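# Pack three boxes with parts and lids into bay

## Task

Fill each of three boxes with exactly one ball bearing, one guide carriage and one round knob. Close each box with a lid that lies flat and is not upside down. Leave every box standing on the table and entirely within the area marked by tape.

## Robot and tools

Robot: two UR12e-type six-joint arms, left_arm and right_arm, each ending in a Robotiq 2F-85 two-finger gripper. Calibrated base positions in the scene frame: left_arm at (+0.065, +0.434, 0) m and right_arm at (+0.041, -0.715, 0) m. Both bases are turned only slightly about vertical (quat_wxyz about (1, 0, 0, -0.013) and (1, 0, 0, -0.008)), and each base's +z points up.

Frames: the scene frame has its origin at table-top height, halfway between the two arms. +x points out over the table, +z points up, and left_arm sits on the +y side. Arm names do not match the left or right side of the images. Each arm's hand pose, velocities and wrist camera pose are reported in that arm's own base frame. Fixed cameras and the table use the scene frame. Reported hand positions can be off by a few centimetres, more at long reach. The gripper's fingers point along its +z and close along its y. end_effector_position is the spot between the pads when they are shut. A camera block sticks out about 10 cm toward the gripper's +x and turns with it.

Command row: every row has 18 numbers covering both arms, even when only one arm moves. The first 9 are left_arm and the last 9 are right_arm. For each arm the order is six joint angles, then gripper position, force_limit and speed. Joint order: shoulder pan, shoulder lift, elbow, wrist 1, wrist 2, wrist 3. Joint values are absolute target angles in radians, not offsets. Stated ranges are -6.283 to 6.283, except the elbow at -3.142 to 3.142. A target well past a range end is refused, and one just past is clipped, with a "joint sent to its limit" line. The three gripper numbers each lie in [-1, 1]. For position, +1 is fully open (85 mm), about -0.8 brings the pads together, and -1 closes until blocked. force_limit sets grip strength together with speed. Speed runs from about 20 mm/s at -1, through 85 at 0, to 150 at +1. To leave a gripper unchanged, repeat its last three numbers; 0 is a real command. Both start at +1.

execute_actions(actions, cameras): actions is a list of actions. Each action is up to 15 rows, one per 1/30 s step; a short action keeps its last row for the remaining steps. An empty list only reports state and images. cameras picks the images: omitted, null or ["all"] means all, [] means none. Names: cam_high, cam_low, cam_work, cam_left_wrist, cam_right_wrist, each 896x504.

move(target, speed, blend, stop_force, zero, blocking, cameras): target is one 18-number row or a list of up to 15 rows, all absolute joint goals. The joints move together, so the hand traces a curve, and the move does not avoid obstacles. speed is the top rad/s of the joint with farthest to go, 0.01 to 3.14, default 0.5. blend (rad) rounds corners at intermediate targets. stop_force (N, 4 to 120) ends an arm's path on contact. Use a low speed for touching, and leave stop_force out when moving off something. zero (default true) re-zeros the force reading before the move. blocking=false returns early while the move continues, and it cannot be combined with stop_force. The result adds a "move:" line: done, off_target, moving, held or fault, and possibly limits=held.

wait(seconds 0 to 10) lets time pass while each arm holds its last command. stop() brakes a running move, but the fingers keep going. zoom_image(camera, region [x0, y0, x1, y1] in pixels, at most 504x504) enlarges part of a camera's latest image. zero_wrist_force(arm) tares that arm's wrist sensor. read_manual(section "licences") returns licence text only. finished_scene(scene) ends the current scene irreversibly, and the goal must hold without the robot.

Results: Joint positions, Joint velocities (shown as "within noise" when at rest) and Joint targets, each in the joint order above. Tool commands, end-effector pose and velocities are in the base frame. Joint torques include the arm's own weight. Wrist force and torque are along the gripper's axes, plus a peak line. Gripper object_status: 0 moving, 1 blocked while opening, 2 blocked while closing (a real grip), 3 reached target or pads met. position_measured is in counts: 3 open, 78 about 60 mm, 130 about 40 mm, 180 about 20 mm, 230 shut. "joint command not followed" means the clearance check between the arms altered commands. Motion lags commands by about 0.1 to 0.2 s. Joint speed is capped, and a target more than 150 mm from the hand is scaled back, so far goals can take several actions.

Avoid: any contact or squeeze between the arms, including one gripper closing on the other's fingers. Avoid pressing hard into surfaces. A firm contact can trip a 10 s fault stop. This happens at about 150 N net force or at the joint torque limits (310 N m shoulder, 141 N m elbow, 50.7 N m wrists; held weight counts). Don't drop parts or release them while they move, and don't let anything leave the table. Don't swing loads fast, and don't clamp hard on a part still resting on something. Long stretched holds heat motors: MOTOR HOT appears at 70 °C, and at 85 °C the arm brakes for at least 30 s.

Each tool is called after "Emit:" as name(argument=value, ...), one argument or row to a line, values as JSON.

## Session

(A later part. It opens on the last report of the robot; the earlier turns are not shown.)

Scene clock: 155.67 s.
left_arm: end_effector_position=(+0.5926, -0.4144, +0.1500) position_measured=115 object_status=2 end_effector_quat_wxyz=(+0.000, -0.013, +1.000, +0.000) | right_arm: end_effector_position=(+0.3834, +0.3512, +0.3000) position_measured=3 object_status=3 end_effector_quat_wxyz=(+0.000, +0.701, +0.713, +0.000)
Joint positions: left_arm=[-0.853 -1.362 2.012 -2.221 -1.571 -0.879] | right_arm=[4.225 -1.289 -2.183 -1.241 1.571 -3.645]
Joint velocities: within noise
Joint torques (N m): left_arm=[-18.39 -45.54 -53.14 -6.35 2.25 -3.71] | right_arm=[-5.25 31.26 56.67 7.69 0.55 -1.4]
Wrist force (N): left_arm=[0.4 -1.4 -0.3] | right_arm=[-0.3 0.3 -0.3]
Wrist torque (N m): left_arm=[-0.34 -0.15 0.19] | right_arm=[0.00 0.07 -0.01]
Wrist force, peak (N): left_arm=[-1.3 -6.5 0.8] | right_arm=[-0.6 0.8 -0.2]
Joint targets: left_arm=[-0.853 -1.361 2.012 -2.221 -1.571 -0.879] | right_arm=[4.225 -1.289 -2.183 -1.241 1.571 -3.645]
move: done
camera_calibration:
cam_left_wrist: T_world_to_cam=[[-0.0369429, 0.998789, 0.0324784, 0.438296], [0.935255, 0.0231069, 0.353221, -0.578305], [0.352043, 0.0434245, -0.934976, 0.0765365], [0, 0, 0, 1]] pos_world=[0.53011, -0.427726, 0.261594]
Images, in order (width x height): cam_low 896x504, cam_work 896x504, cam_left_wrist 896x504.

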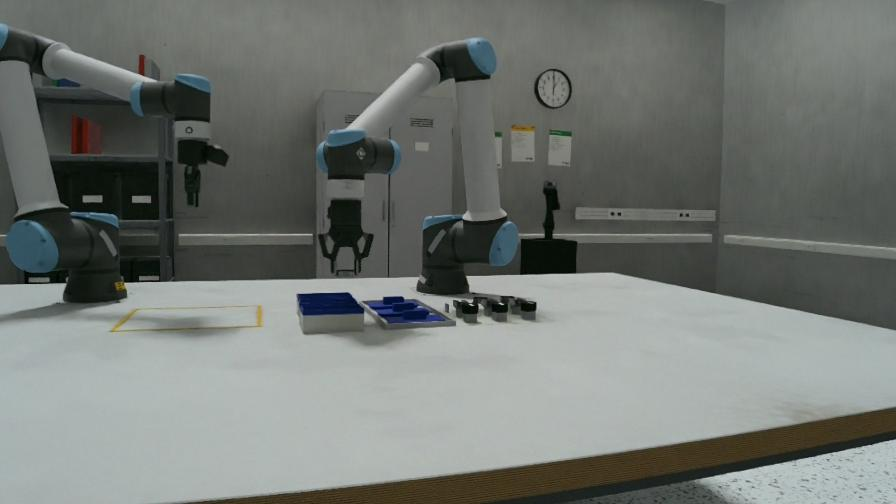

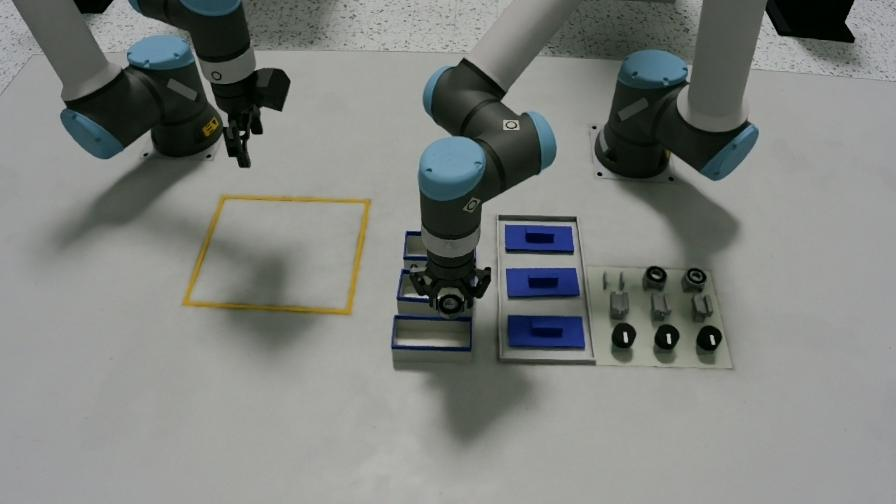

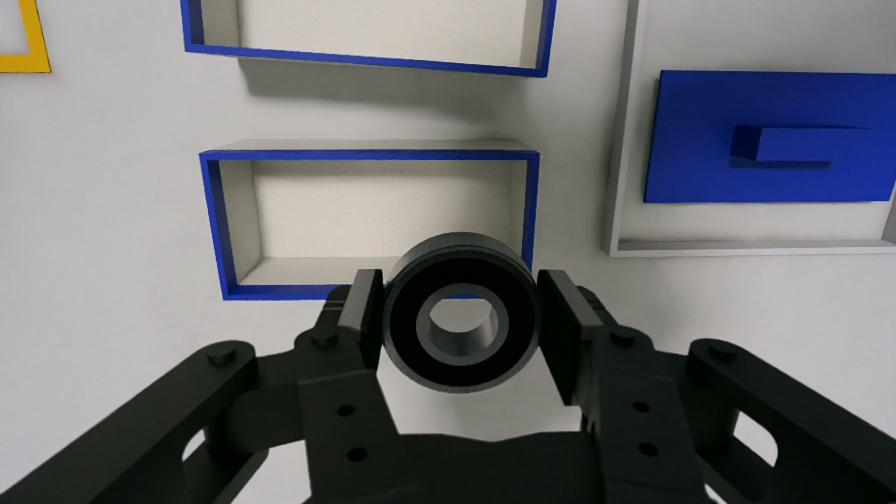

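Emit:
move(
  target=[
    [-0.8539,-1.27,2.0501,-2.3509,-1.5708,-0.884,-1,-0.6,-1,4.2246,-1.2886,-2.183,-1.2408,1.571,-3.6454,1,0,0],
    [-0.8539,-1.1903,2.0791,-2.4596,-1.5708,-0.884,-1,-0.6,-1,4.2246,-1.2886,-2.183,-1.2408,1.571,-3.6454,1,0,0],
  ],
  speed=[0.3,0.1],
  stop_force=15,
  cameras=["cam_left_wrist","cam_low","cam_work"],
)

Emit:
zoom_image(
  camera="cam_work",
  region=[380, 220, 520, 360],
)

Scene clock: 168.13 s.
left_arm: end_effector_position=(+0.5964, -0.4193, +0.0279) position_measured=115 object_status=2 end_effector_quat_wxyz=(+0.000, -0.015, +1.000, +0.000) | right_arm: end_effector_position=(+0.3834, +0.3512, +0.3000) position_measured=3 object_status=3 end_effector_quat_wxyz=(+0.000, +0.701, +0.713, +0.000)
Joint positions: left_arm=[-0.854 -1.199 2.076 -2.448 -1.571 -0.884] | right_arm=[4.225 -1.289 -2.183 -1.241 1.571 -3.645]
Joint velocities: within noise
Joint torques (N m): left_arm=[15.32 -78.72 -43.82 -4.96 2.11 1.48] | right_arm=[-2.5 34.99 55.89 7.88 -0.42 -0.76]
Wrist force (N): left_arm=[0.2 -1.2 0.1] | right_arm=[-0.2 0.6 -0.1]
Wrist torque (N m): left_arm=[-0.33 -0.11 0.13] | right_arm=[0.05 0.05 -0.01]
Wrist force, peak (N): left_arm=[13.2 -13.6 -88.4] | right_arm=[-0.3 0.7 -0.6]
Joint targets: left_arm=[-0.854 -1.199 2.076 -2.448 -1.571 -0.884] | right_arm=[4.225 -1.289 -2.183 -1.241 1.571 -3.645]
move: contact (left_arm); path passed 1 of 2 targets; left_arm: the wrist 1 is farthest, 0.011 rad from its target
camera_calibration:
cam_left_wrist: T_world_to_cam=[[-0.0410574, 0.998631, 0.0323958, 0.449643], [0.935176, 0.0269921, 0.353153, -0.536886], [0.351796, 0.0447953, -0.935004, -0.038013], [0, 0, 0, 1]] pos_world=[0.533917, -0.432833, 0.139494]
Images, in order (width x height): cam_low 896x504, cam_work 896x504, cam_left_wrist 896x504.

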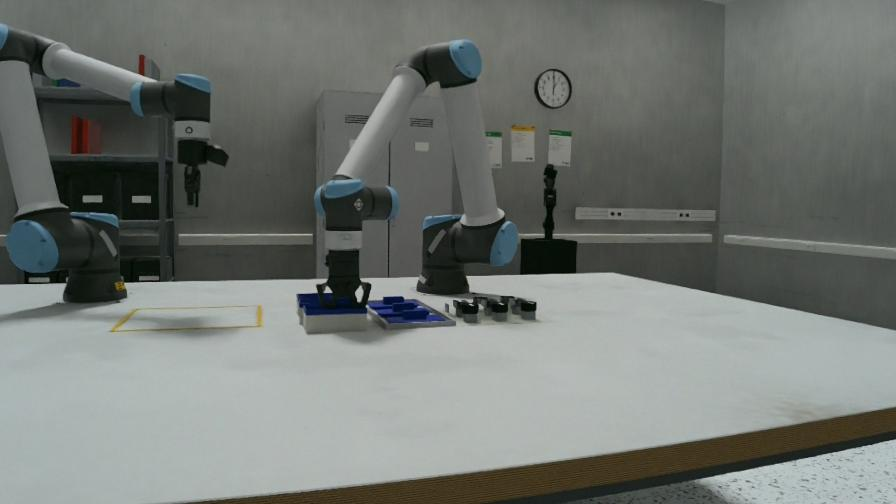

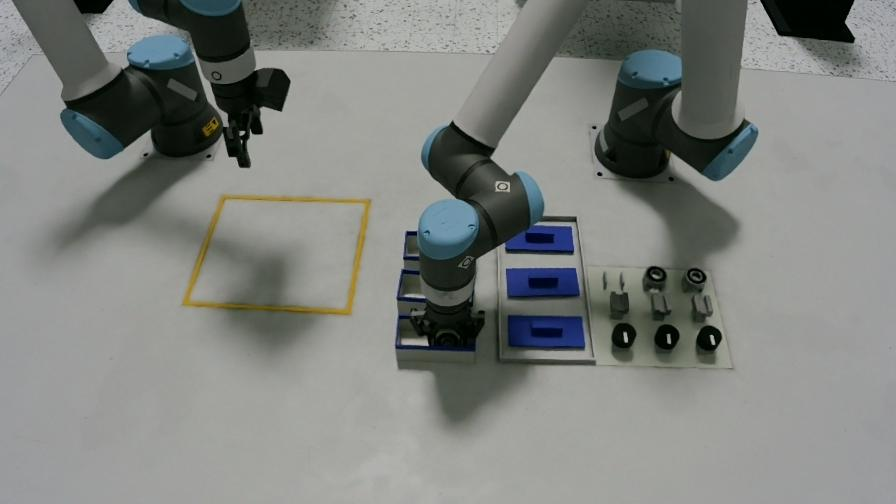

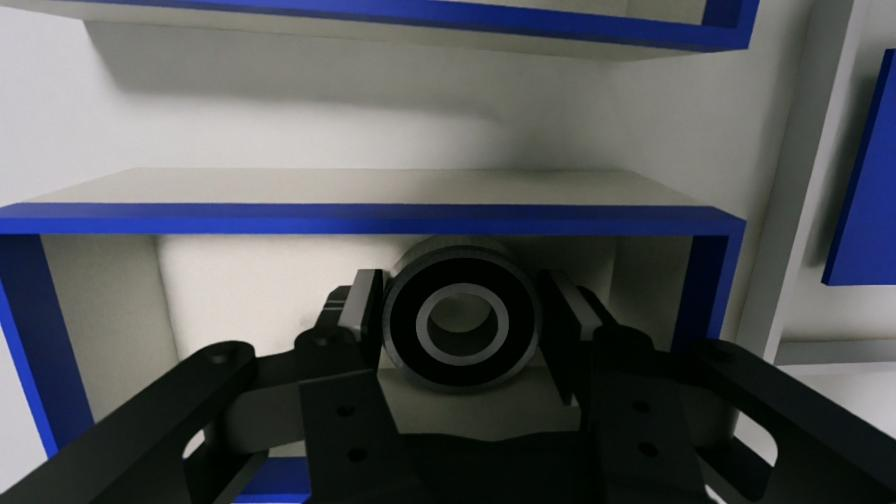

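Scaled by 3.600 from the camera's 896x504 image, which has a finer 1280x720 frame.

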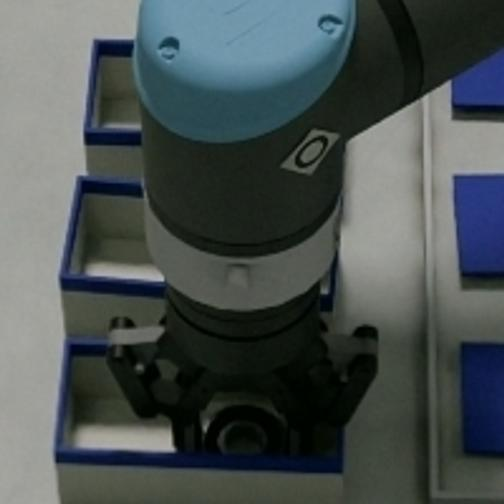

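Emit:
zoom_image(
  camera="cam_low",
  region=[290, 260, 400, 340],
)

Emit:
zoom_image(
  camera="cam_left_wrist",
  region=[300, 180, 760, 480],
)

Scaled by 4.582 from the camera's 896x504 image, which has a finer 1280x720 frame.

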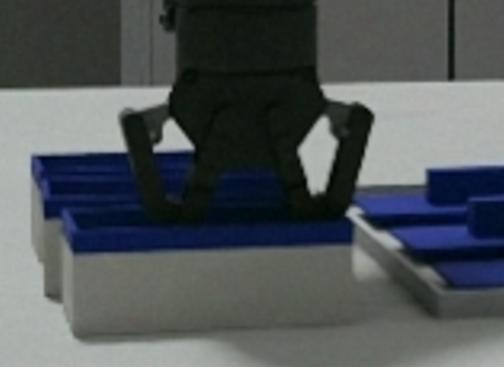

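Scaled by 1.096 from the camera's 896x504 image, which has a finer 1280x720 frame.

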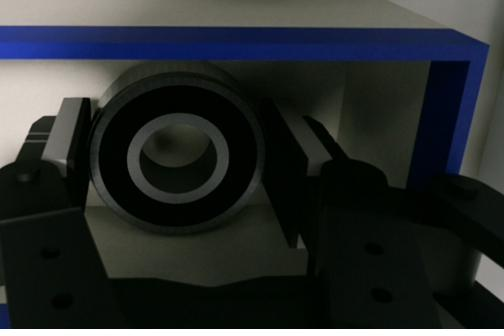

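Emit:
move(
  target=[
    [-0.8654,-1.2091,2.0710,-2.4327,-1.5708,-0.8954,-1,-0.6,-1,4.2246,-1.2886,-2.183,-1.2408,1.571,-3.6454,1,0,0],
    [-0.8654,-1.192,2.0761,-2.4549,-1.5708,-0.8954,-1,-0.6,-1,4.2246,-1.2886,-2.183,-1.2408,1.571,-3.6454,1,0,0],
    [-0.8654,-1.1746,2.0809,-2.4771,-1.5708,-0.8954,-1,-0.6,-1,4.2246,-1.2886,-2.183,-1.2408,1.571,-3.6454,1,0,0],
  ],
  speed=[0.08,0.04,0.02],
  stop_force=10,
  cameras=["cam_left_wrist","cam_low","cam_work"],
)

Emit:
zoom_image(
  camera="cam_low",
  region=[290, 260, 400, 340],
)

Emit:
zoom_image(
  camera="cam_work",
  region=[380, 220, 520, 360],
)

Scene clock: 207.97 s.
left_arm: end_effector_position=(+0.5921, -0.4267, +0.0212) position_measured=115 object_status=2 end_effector_quat_wxyz=(+0.000, -0.015, +1.000, +0.000) | right_arm: end_effector_position=(+0.3834, +0.3512, +0.3000) position_measured=3 object_status=3 end_effector_quat_wxyz=(+0.000, +0.701, +0.713, +0.000)
Joint positions: left_arm=[-0.865 -1.188 2.077 -2.46 -1.571 -0.895] | right_arm=[4.225 -1.289 -2.183 -1.241 1.571 -3.645]
Joint velocities: within noise
Joint torques (N m): left_arm=[-15.21 -79.75 -41.67 -3.67 1.39 -3.54] | right_arm=[-5.4 31.39 55.87 6.92 -0.15 -1.14]
Wrist force (N): left_arm=[0.1 -1.1 -1.9] | right_arm=[-0.1 0.5 -0.4]
Wrist torque (N m): left_arm=[-0.30 -0.14 0.14] | right_arm=[0.04 0.04 -0.01]
Wrist force, peak (N): left_arm=[2.3 3.4 -21.5] | right_arm=[0.0 0.9 -0.6]
Joint targets: left_arm=[-0.865 -1.188 2.077 -2.460 -1.571 -0.895] | right_arm=[4.225 -1.289 -2.183 -1.241 1.571 -3.645]
move: contact (left_arm); path passed 2 of 3 targets; left_arm: the wrist 1 is farthest, 0.017 rad from its target
camera_calibration:
cam_left_wrist: T_world_to_cam=[[-0.0409588, 0.998634, 0.0324311, 0.457117], [0.935181, 0.0268876, 0.353149, -0.530344], [0.351795, 0.0447935, -0.935005, -0.0424291], [0, 0, 0, 1]] pos_world=[0.529616, -0.440333, 0.132794]
Images, in order (width x height): cam_low 896x504, cam_work 896x504, cam_left_wrist 896x504.

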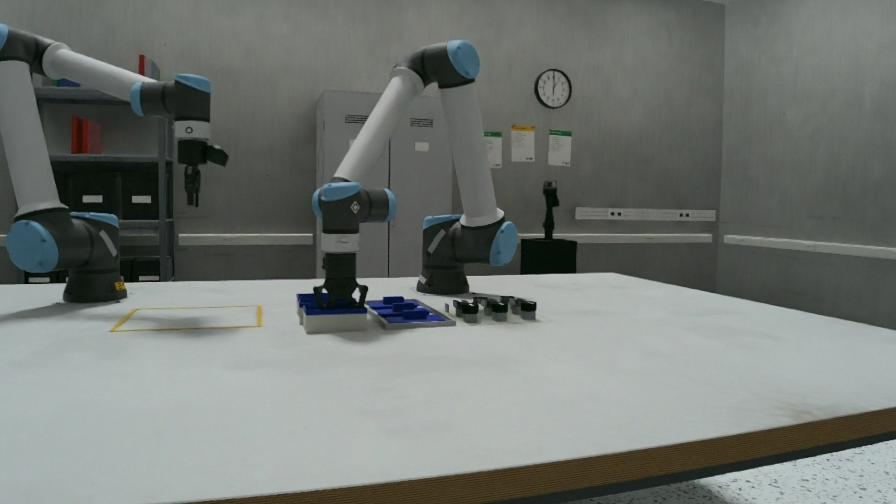

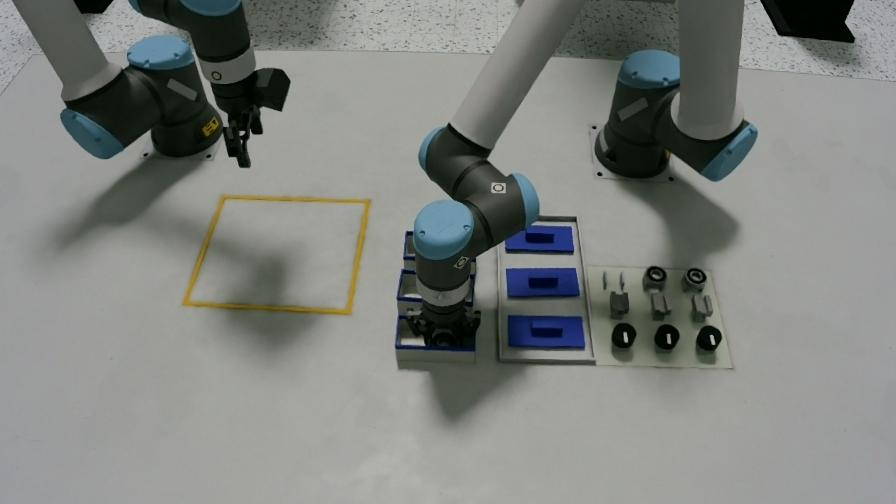

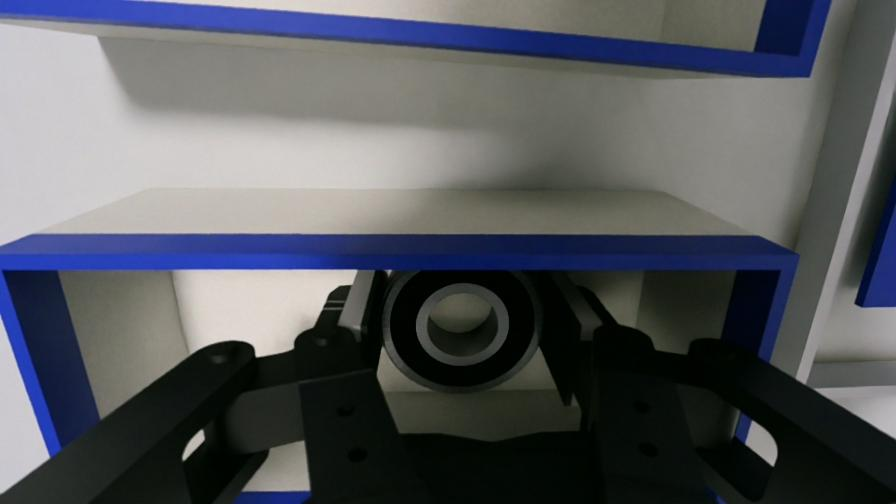

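Scaled by 4.582 from the camera's 896x504 image, which has a finer 1280x720 frame.

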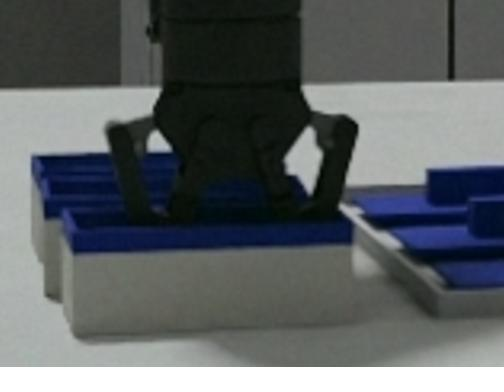

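Scaled by 3.600 from the camera's 896x504 image, which has a finer 1280x720 frame.

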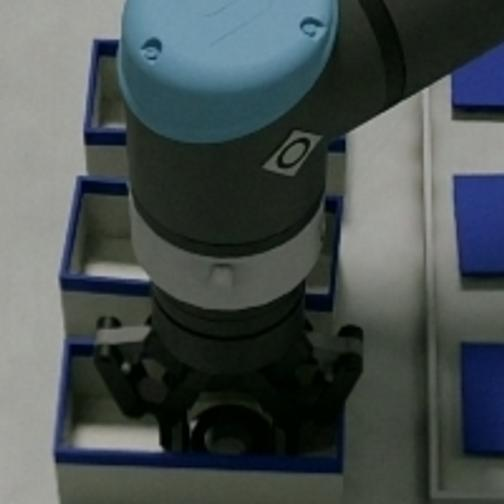

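Emit:
move(
  target=[
    [-0.865,-1.188,2.077,-2.460,-1.5708,-0.895,0.2,-0.6,-1,4.2246,-1.2886,-2.183,-1.2408,1.571,-3.6454,1,0,0],
    [-0.8654,-1.2555,2.0537,-2.369,-1.5708,-0.8954,0.2,-0.6,-1,4.2246,-1.2886,-2.183,-1.2408,1.571,-3.6454,1,0,0],
    [-0.9007,-1.2095,2.0093,-2.3706,-1.5708,-0.9307,-1,-0.6,0,4.2246,-1.2886,-2.183,-1.2408,1.571,-3.6454,1,0,0],
  ],
  speed=[0.2,0.3,0.3],
  cameras=["cam_left_wrist","cam_low","cam_work"],
)

Emit:
zoom_image(
  camera="cam_work",
  region=[380, 220, 520, 360],
)

Scene clock: 221.57 s.
left_arm: end_effector_position=(+0.5928, -0.4677, +0.0600) position_measured=232 object_status=3 end_effector_quat_wxyz=(+0.000, -0.015, +1.000, +0.000) | right_arm: end_effector_position=(+0.3834, +0.3512, +0.3000) position_measured=3 object_status=3 end_effector_quat_wxyz=(+0.000, +0.701, +0.713, +0.000)
Joint positions: left_arm=[-0.901 -1.209 2.009 -2.371 -1.571 -0.931] | right_arm=[4.225 -1.289 -2.183 -1.241 1.571 -3.645]
Joint velocities: within noise
Joint torques (N m): left_arm=[-15.34 -53.43 -45.07 -3.47 1 -3.49] | right_arm=[-5.59 31.63 52.68 6.78 -0.01 -0.74]
Wrist force (N): left_arm=[0.6 -0.9 -1.2] | right_arm=[-0.4 0.1 0.0]
Wrist torque (N m): left_arm=[-0.27 -0.18 0.12] | right_arm=[-0.03 0.09 -0.01]
Wrist force, peak (N): left_arm=[0.5 -3.8 -0.8] | right_arm=[-0.1 1.2 0.3]
Joint targets: left_arm=[-0.901 -1.210 2.009 -2.371 -1.571 -0.931] | right_arm=[4.225 -1.289 -2.183 -1.241 1.571 -3.645]
move: done
camera_calibration:
cam_left_wrist: T_world_to_cam=[[-0.0409588, 0.998634, 0.0324311, 0.496732], [0.935181, 0.0268876, 0.353149, -0.543601], [0.351795, 0.0447935, -0.935005, -0.0045651], [0, 0, 0, 1]] pos_world=[0.530316, -0.481233, 0.171594]
Images, in order (width x height): cam_low 896x504, cam_work 896x504, cam_left_wrist 896x504.

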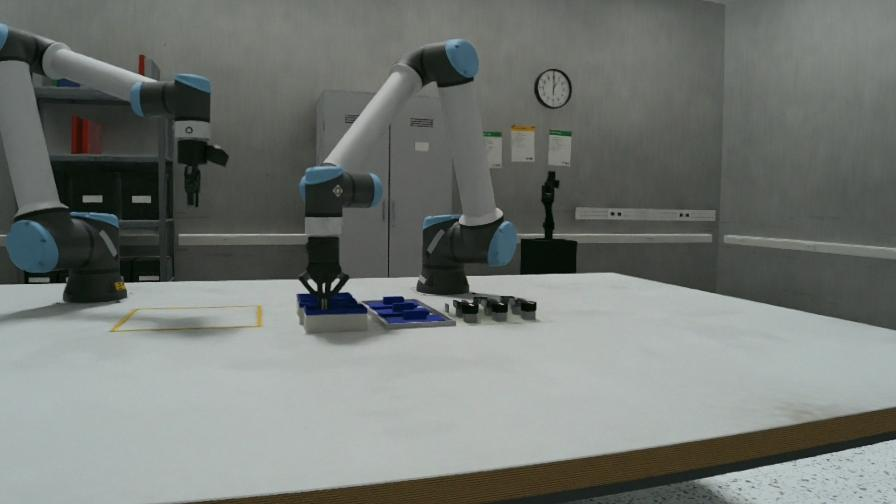

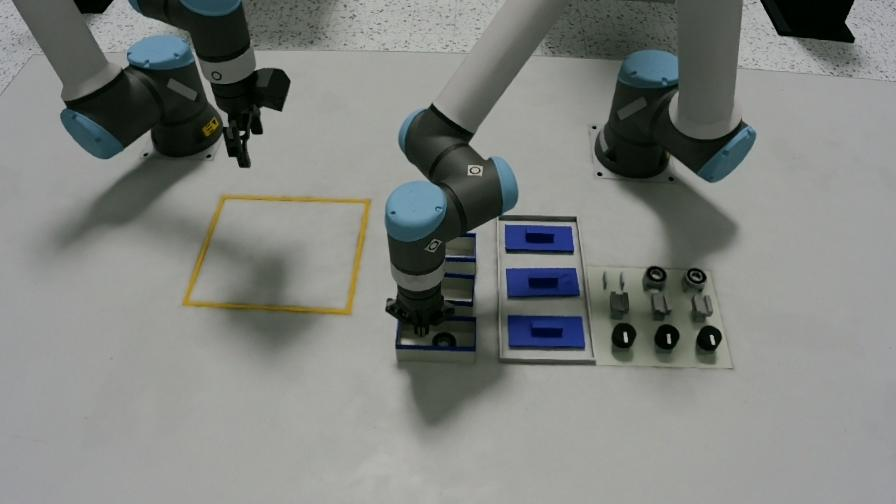

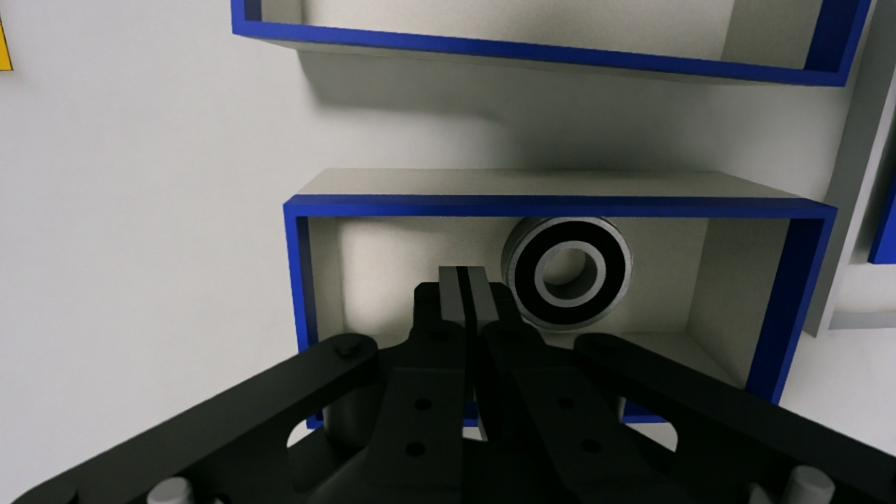

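Scaled by 3.600 from the camera's 896x504 image, which has a finer 1280x720 frame.

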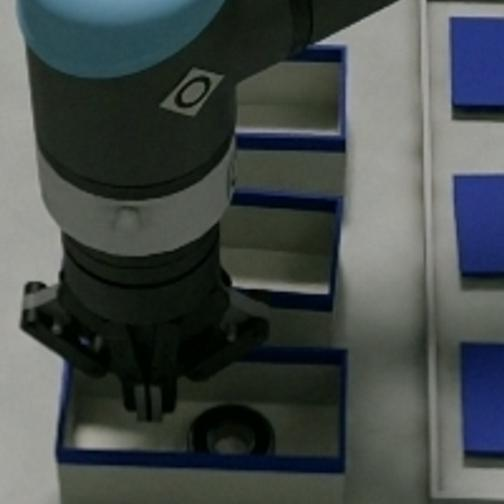

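Emit:
move(
  target=[
    [-0.9007,-1.3150,1.9509,-2.2067,-1.5708,-0.9307,0.36,-0.6,-1,4.2246,-1.2886,-2.183,-1.2408,1.571,-3.6454,1,0,0],
    [-0.465,-1.5627,2.3126,-2.3207,-1.5708,-0.491,0.36,-0.6,-1,4.2246,-1.2886,-2.183,-1.2408,1.571,-3.6454,1,0,0],
  ],
  speed=0.8,
  blend=[0.08,0],
  cameras=["cam_left_wrist","cam_low","cam_work"],
)

Emit:
zoom_image(
  camera="cam_work",
  region=[380, 220, 520, 360],
)

Scene clock: 239.67 s.
left_arm: end_effector_position=(+0.5635, -0.0879, +0.1199) position_measured=84 object_status=0 end_effector_quat_wxyz=(+0.000, -0.013, +1.000, +0.000) | right_arm: end_effector_position=(+0.3834, +0.3512, +0.3000) position_measured=3 object_status=3 end_effector_quat_wxyz=(+0.000, +0.701, +0.713, +0.000)
Joint positions: left_arm=[-0.465 -1.563 2.313 -2.321 -1.571 -0.491] | right_arm=[4.225 -1.289 -2.183 -1.241 1.571 -3.645]
Joint velocities: within noise
Joint torques (N m): left_arm=[16.53 -50.9 -29.26 -4.3 0.41 2.97] | right_arm=[-4.62 28.47 52.42 6.36 -0.35 -0.02]
Wrist force (N): left_arm=[0.3 -1.2 -1.2] | right_arm=[-0.1 0.6 -0.2]
Wrist torque (N m): left_arm=[-0.26 -0.13 0.09] | right_arm=[0.07 0.03 -0.01]
Wrist force, peak (N): left_arm=[1.5 -6.6 -4.5] | right_arm=[-0.1 0.9 0.5]
Joint targets: left_arm=[-0.465 -1.563 2.313 -2.321 -1.571 -0.491] | right_arm=[4.225 -1.289 -2.183 -1.241 1.571 -3.645]
move: done
camera_calibration:
cam_left_wrist: T_world_to_cam=[[-0.0369452, 0.998789, 0.0324819, 0.11209], [0.935288, 0.0231119, 0.353133, -0.547903], [0.351954, 0.0434264, -0.935009, 0.0445474], [0, 0, 0, 1]] pos_world=[0.50091, -0.101226, 0.231494]
Images, in order (width x height): cam_low 896x504, cam_work 896x504, cam_left_wrist 896x504.

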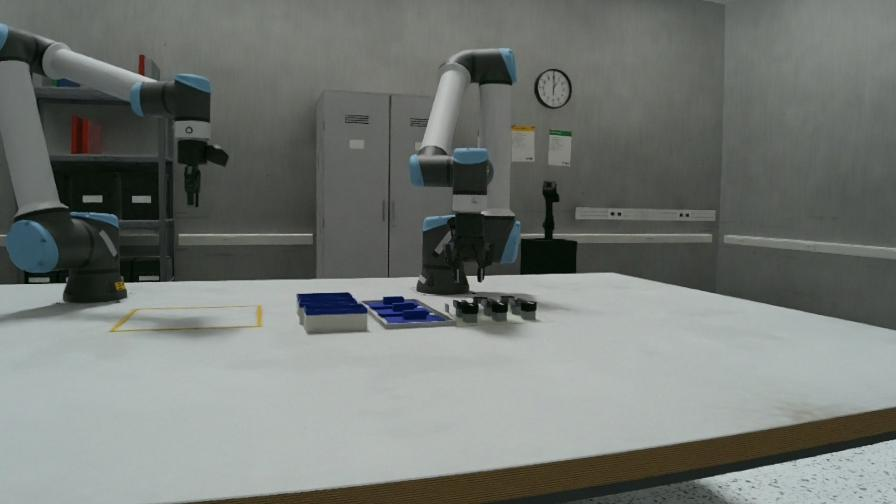

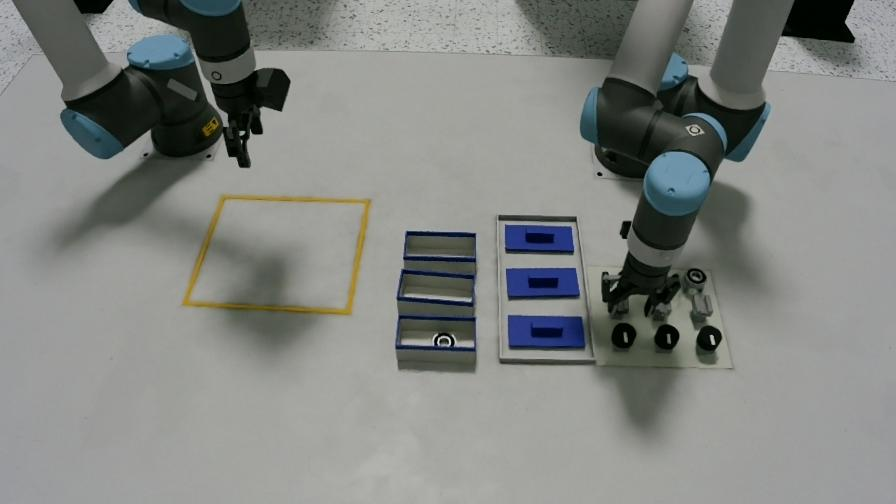

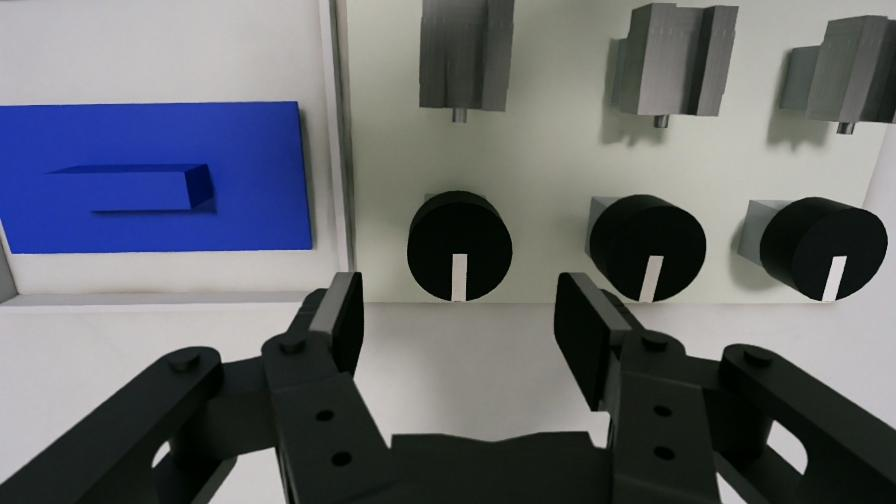

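Scaled by 3.600 from the camera's 896x504 image, which has a finer 1280x720 frame.

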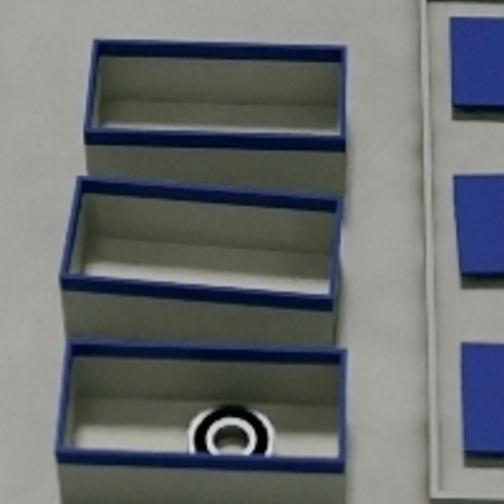

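Emit:
move(
  target=[
    [-0.4558,-1.4464,2.358,-2.4824,-1.5708,-0.4818,0.36,-0.6,-1,4.2246,-1.2886,-2.183,-1.2408,1.571,-3.6454,1,0,0],
    [-0.4558,-1.4464,2.358,-2.4824,-1.5708,-0.4818,-1,-0.6,-1,4.2246,-1.2886,-2.183,-1.2408,1.571,-3.6454,1,0,0],
    [-0.4558,-1.601,2.2805,-2.2503,-1.5708,-0.4818,-1,-0.6,-1,4.2246,-1.2886,-2.183,-1.2408,1.571,-3.6454,1,0,0],
  ],
  speed=0.4,
  cameras=["cam_left_wrist","cam_low"],
)

Emit:
zoom_image(
  camera="cam_low",
  region=[400, 220, 560, 330],
)

Scene clock: 249.70 s.
left_arm: end_effector_position=(+0.5669, -0.0839, +0.1500) position_measured=122 object_status=2 end_effector_quat_wxyz=(+0.000, -0.013, +1.000, +0.000) | right_arm: end_effector_position=(+0.3834, +0.3512, +0.3000) position_measured=3 object_status=3 end_effector_quat_wxyz=(+0.000, +0.701, +0.713, +0.000)
Joint positions: left_arm=[-0.456 -1.601 2.281 -2.25 -1.571 -0.482] | right_arm=[4.225 -1.289 -2.183 -1.241 1.571 -3.645]
Joint velocities: within noise
Joint torques (N m): left_arm=[13.78 -48.44 -51.02 -2.42 -0.65 2.75] | right_arm=[-5.47 28.88 51.37 5.9 -0.27 0.06]
Wrist force (N): left_arm=[0.6 -1.7 -0.7] | right_arm=[-0.1 0.6 0.3]
Wrist torque (N m): left_arm=[-0.33 -0.20 0.11] | right_arm=[0.06 0.03 -0.01]
Wrist force, peak (N): left_arm=[4.9 1.0 -18.5] | right_arm=[0.0 1.0 0.0]
Joint targets: left_arm=[-0.456 -1.601 2.281 -2.250 -1.571 -0.482] | right_arm=[4.225 -1.289 -2.183 -1.241 1.571 -3.645]
move: done
camera_calibration:
cam_left_wrist: T_world_to_cam=[[-0.0369452, 0.998789, 0.0324819, 0.107343], [0.935288, 0.0231119, 0.353133, -0.561803], [0.351954, 0.0434264, -0.935009, 0.0713252], [0, 0, 0, 1]] pos_world=[0.50431, -0.0973257, 0.261594]
Images, in order (width x height): cam_low 896x504, cam_left_wrist 896x504.

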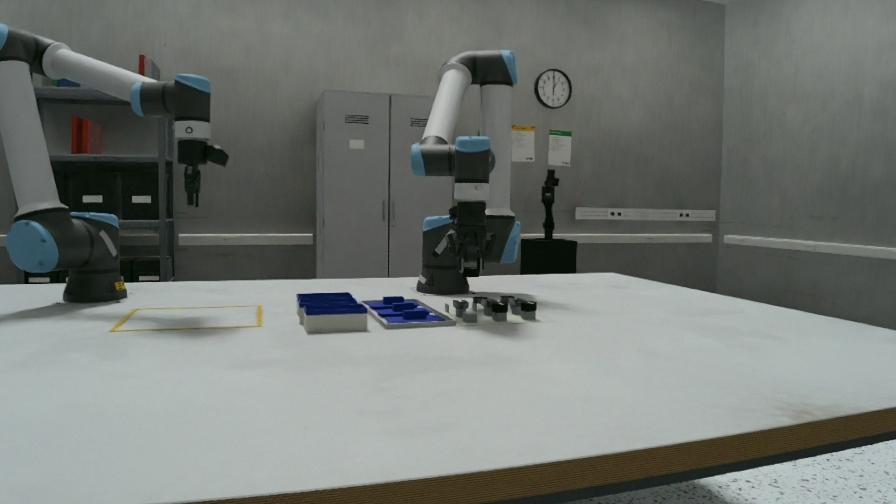

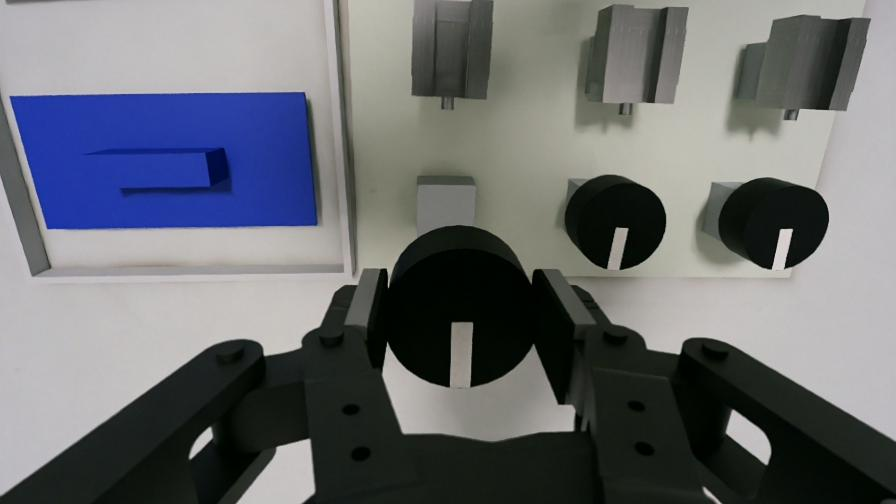

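Scaled by 3.150 from the camera's 896x504 image, which has a finer 1280x720 frame.

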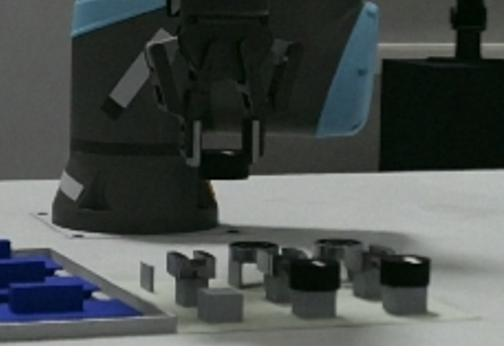

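Emit:
move(
  target=[
    [-0.9068,-1.3056,1.9383,-2.2035,-1.5708,-0.9368,-1,-0.6,-1,4.2246,-1.2886,-2.183,-1.2408,1.571,-3.6454,1,0,0],
    [-0.9068,-1.2264,1.9855,-2.3299,-1.5708,-0.9368,-1,-0.6,-1,4.2246,-1.2886,-2.183,-1.2408,1.571,-3.6454,1,0,0],
  ],
  speed=[0.8,0.4],
  cameras=["cam_left_wrist","cam_low"],
)

Scene clock: 258.77 s.
left_arm: end_effector_position=(+0.5940, -0.4765, +0.0802) position_measured=122 object_status=2 end_effector_quat_wxyz=(+0.000, -0.015, +1.000, +0.000) | right_arm: end_effector_position=(+0.3834, +0.3512, +0.3000) position_measured=3 object_status=3 end_effector_quat_wxyz=(+0.000, +0.701, +0.713, +0.000)
Joint positions: left_arm=[-0.907 -1.227 1.985 -2.33 -1.571 -0.937] | right_arm=[4.225 -1.289 -2.183 -1.241 1.571 -3.645]
Joint velocities: within noise
Joint torques (N m): left_arm=[-15.73 -52.94 -25.06 -5.98 -0.87 -3.51] | right_arm=[-4.68 28.67 50.38 5.94 -0.68 0.41]
Wrist force (N): left_arm=[0.6 -0.9 -0.6] | right_arm=[-0.2 0.5 -0.1]
Wrist torque (N m): left_arm=[-0.23 -0.18 0.11] | right_arm=[0.04 0.06 -0.01]
Wrist force, peak (N): left_arm=[2.1 -8.2 -0.3] | right_arm=[-0.4 1.0 -0.2]
Joint targets: left_arm=[-0.907 -1.226 1.986 -2.330 -1.571 -0.937] | right_arm=[4.225 -1.289 -2.183 -1.241 1.571 -3.645]
move: done
camera_calibration:
cam_left_wrist: T_world_to_cam=[[-0.040961, 0.998634, 0.0324256, 0.505016], [0.935147, 0.0268874, 0.353237, -0.551617], [0.351883, 0.0447917, -0.934972, 0.0142442], [0, 0, 0, 1]] pos_world=[0.531517, -0.490133, 0.191794]
Images, in order (width x height): cam_low 896x504, cam_left_wrist 896x504.

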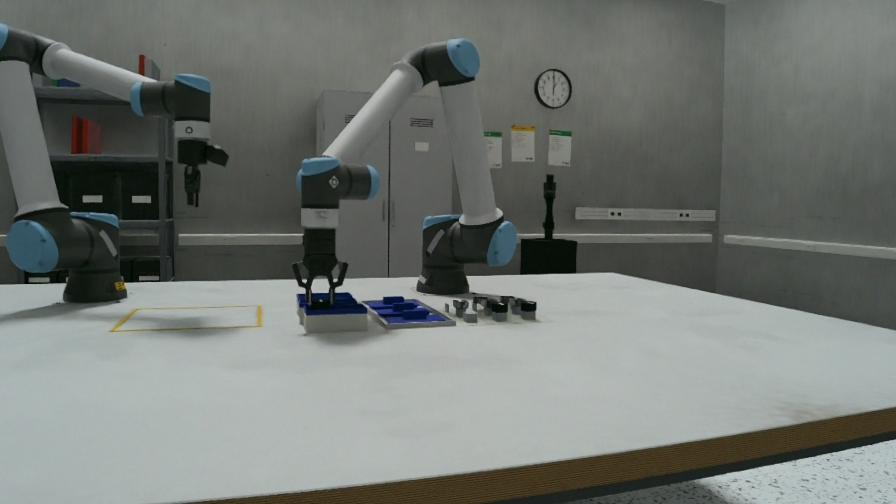

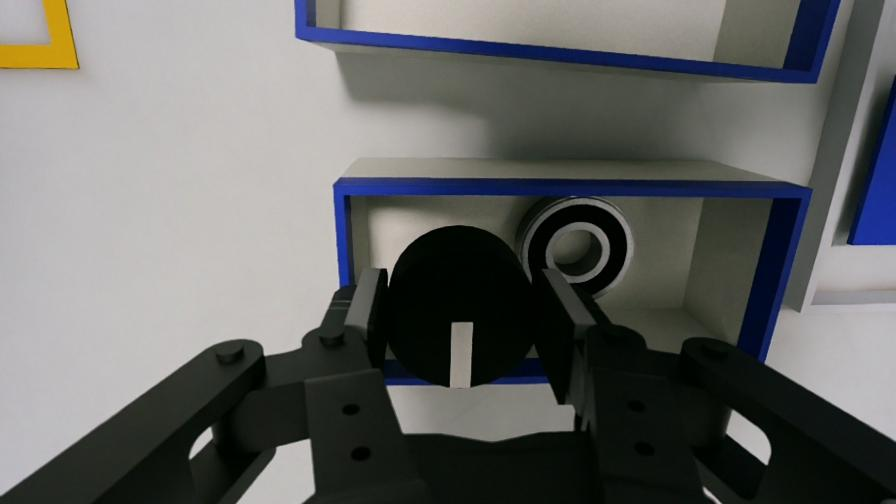

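Emit:
move(
  target=[
    [-0.9042,-1.2288,1.9894,-2.3314,-1.5708,-0.9342,-1,-0.6,-1,4.2246,-1.2886,-2.183,-1.2408,1.571,-3.6454,1,0,0],
    [-0.9042,-1.1729,2.0115,-2.4094,-1.5708,-0.9342,-1,-0.6,-1,4.2246,-1.2886,-2.183,-1.2408,1.571,-3.6454,1,0,0],
  ],
  speed=[0.1,0.04],
  stop_force=8,
  cameras=["cam_left_wrist","cam_low"],
)

Emit:
zoom_image(
  camera="cam_low",
  region=[290, 260, 400, 340],
)

Scene clock: 267.07 s.
left_arm: end_effector_position=(+0.5940, -0.4734, +0.0365) position_measured=122 object_status=2 end_effector_quat_wxyz=(+0.000, -0.015, +1.000, +0.000) | right_arm: end_effector_position=(+0.3834, +0.3512, +0.3000) position_measured=3 object_status=3 end_effector_quat_wxyz=(+0.000, +0.701, +0.713, +0.000)
Joint positions: left_arm=[-0.904 -1.173 2.012 -2.409 -1.571 -0.934] | right_arm=[4.225 -1.289 -2.183 -1.241 1.571 -3.645]
Joint velocities: within noise
Joint torques (N m): left_arm=[15.39 -55.61 -23.79 -5.77 -0.76 2.9] | right_arm=[-2.18 26.97 49.56 5.6 -0.48 0.42]
Wrist force (N): left_arm=[0.3 -1.2 -1.2] | right_arm=[0.2 0.4 -0.2]
Wrist torque (N m): left_arm=[-0.29 -0.14 0.14] | right_arm=[0.02 -0.02 -0.01]
Wrist force, peak (N): left_arm=[0.9 -1.7 -0.9] | right_arm=[-0.3 0.9 -0.3]
Joint targets: left_arm=[-0.904 -1.173 2.012 -2.409 -1.571 -0.934] | right_arm=[4.225 -1.289 -2.183 -1.241 1.571 -3.645]
move: done
camera_calibration:
cam_left_wrist: T_world_to_cam=[[-0.0409588, 0.998634, 0.0324311, 0.503235], [0.935181, 0.0268876, 0.353149, -0.536271], [0.351795, 0.0447935, -0.935005, -0.0267045], [0, 0, 0, 1]] pos_world=[0.531516, -0.486933, 0.148094]
Images, in order (width x height): cam_low 896x504, cam_left_wrist 896x504.

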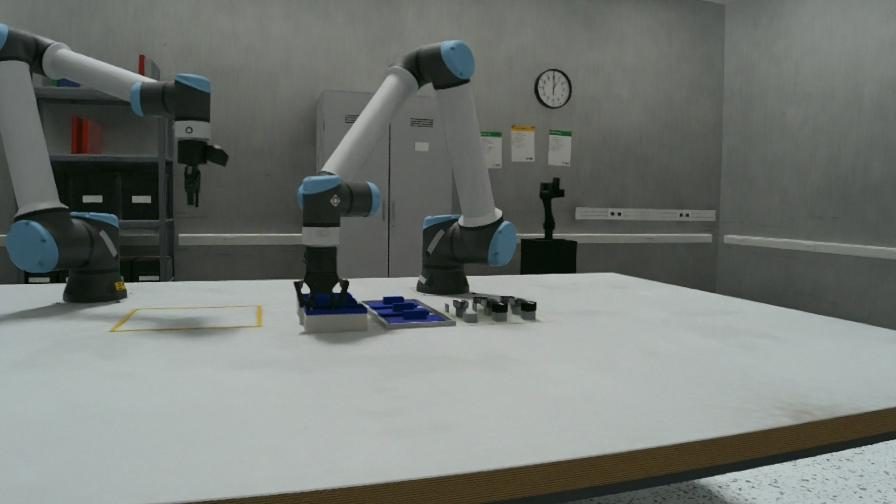

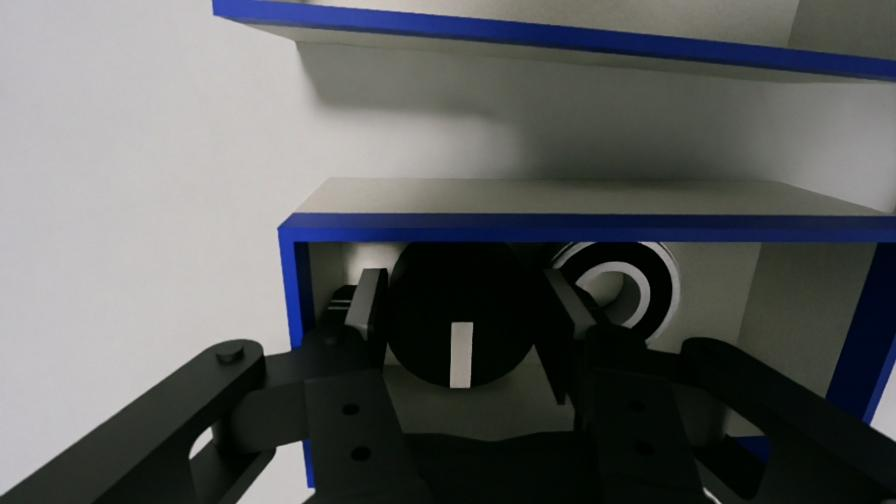

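Scaled by 4.582 from the camera's 896x504 image, which has a finer 1280x720 frame.

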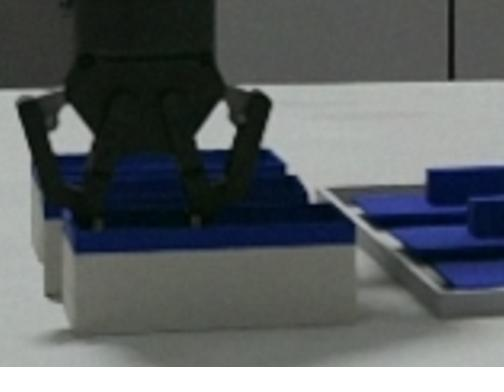

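Emit:
move(
  target=[
    [-0.9042,-1.1729,2.0115,-2.4094,-1.5708,-0.9342,0.12,-0.6,-1,4.2246,-1.2886,-2.183,-1.2408,1.571,-3.6454,1,0,0],
    [-0.9042,-1.287,1.957,-2.2408,-1.5708,-0.9342,0.12,-0.6,-1,4.2246,-1.2886,-2.183,-1.2408,1.571,-3.6454,1,0,0],
    [-0.5322,-1.6839,2.448,-2.3349,-1.5708,-0.5582,0.12,-0.6,-1,4.2246,-1.2886,-2.183,-1.2408,1.571,-3.6454,1,0,0],
  ],
  speed=[0.2,0.4,0.9],
  cameras=["cam_left_wrist","cam_work"],
)

Emit:
zoom_image(
  camera="cam_work",
  region=[380, 220, 520, 360],
)

Scene clock: 280.57 s.
left_arm: end_effector_position=(+0.4877, -0.0852, +0.1101) position_measured=114 object_status=3 end_effector_quat_wxyz=(+0.000, -0.013, +1.000, +0.000) | right_arm: end_effector_position=(+0.3834, +0.3512, +0.3000) position_measured=3 object_status=3 end_effector_quat_wxyz=(+0.000, +0.701, +0.713, +0.000)
Joint positions: left_arm=[-0.532 -1.684 2.448 -2.335 -1.571 -0.558] | right_arm=[4.225 -1.289 -2.183 -1.241 1.571 -3.645]
Joint velocities: within noise
Joint torques (N m): left_arm=[18.06 -40.33 -23.96 -5.91 -0.43 3.43] | right_arm=[-1.63 28.35 47.9 5.33 -0.45 0.5]
Wrist force (N): left_arm=[0.4 -1.1 -1.1] | right_arm=[-0.2 0.3 -0.3]
Wrist torque (N m): left_arm=[-0.17 -0.16 0.13] | right_arm=[0.00 0.05 -0.01]
Wrist force, peak (N): left_arm=[1.0 -7.3 -1.1] | right_arm=[-0.3 1.0 0.3]
Joint targets: left_arm=[-0.532 -1.684 2.448 -2.335 -1.571 -0.558] | right_arm=[4.225 -1.289 -2.183 -1.241 1.571 -3.645]
move: done
camera_calibration:
cam_left_wrist: T_world_to_cam=[[-0.0369094, 0.998794, 0.0323844, 0.106918], [0.935255, 0.0231088, 0.353218, -0.473616], [0.352044, 0.0433248, -0.93498, 0.0618906], [0, 0, 0, 1]] pos_world=[0.42511, -0.0985257, 0.221694]
Images, in order (width x height): cam_work 896x504, cam_left_wrist 896x504.

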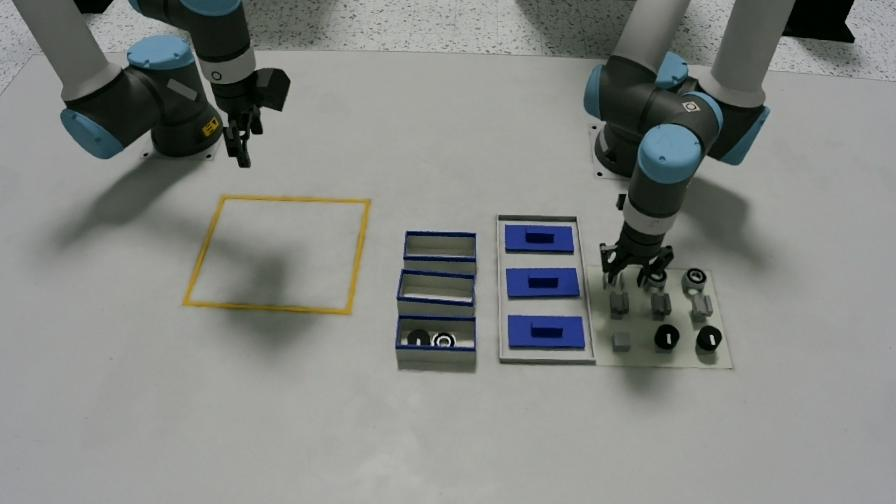

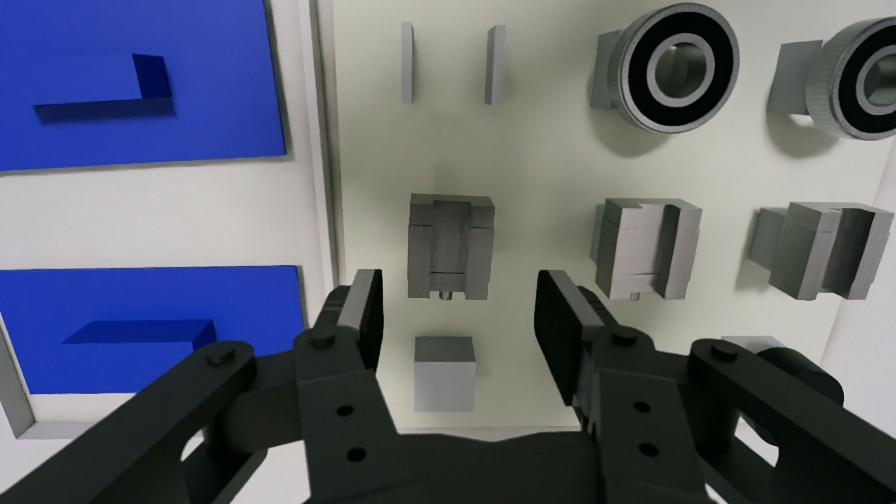

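Scaled by 3.600 from the camera's 896x504 image, which has a finer 1280x720 frame.

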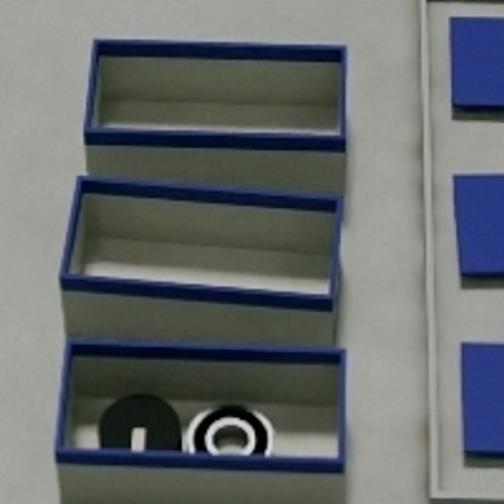

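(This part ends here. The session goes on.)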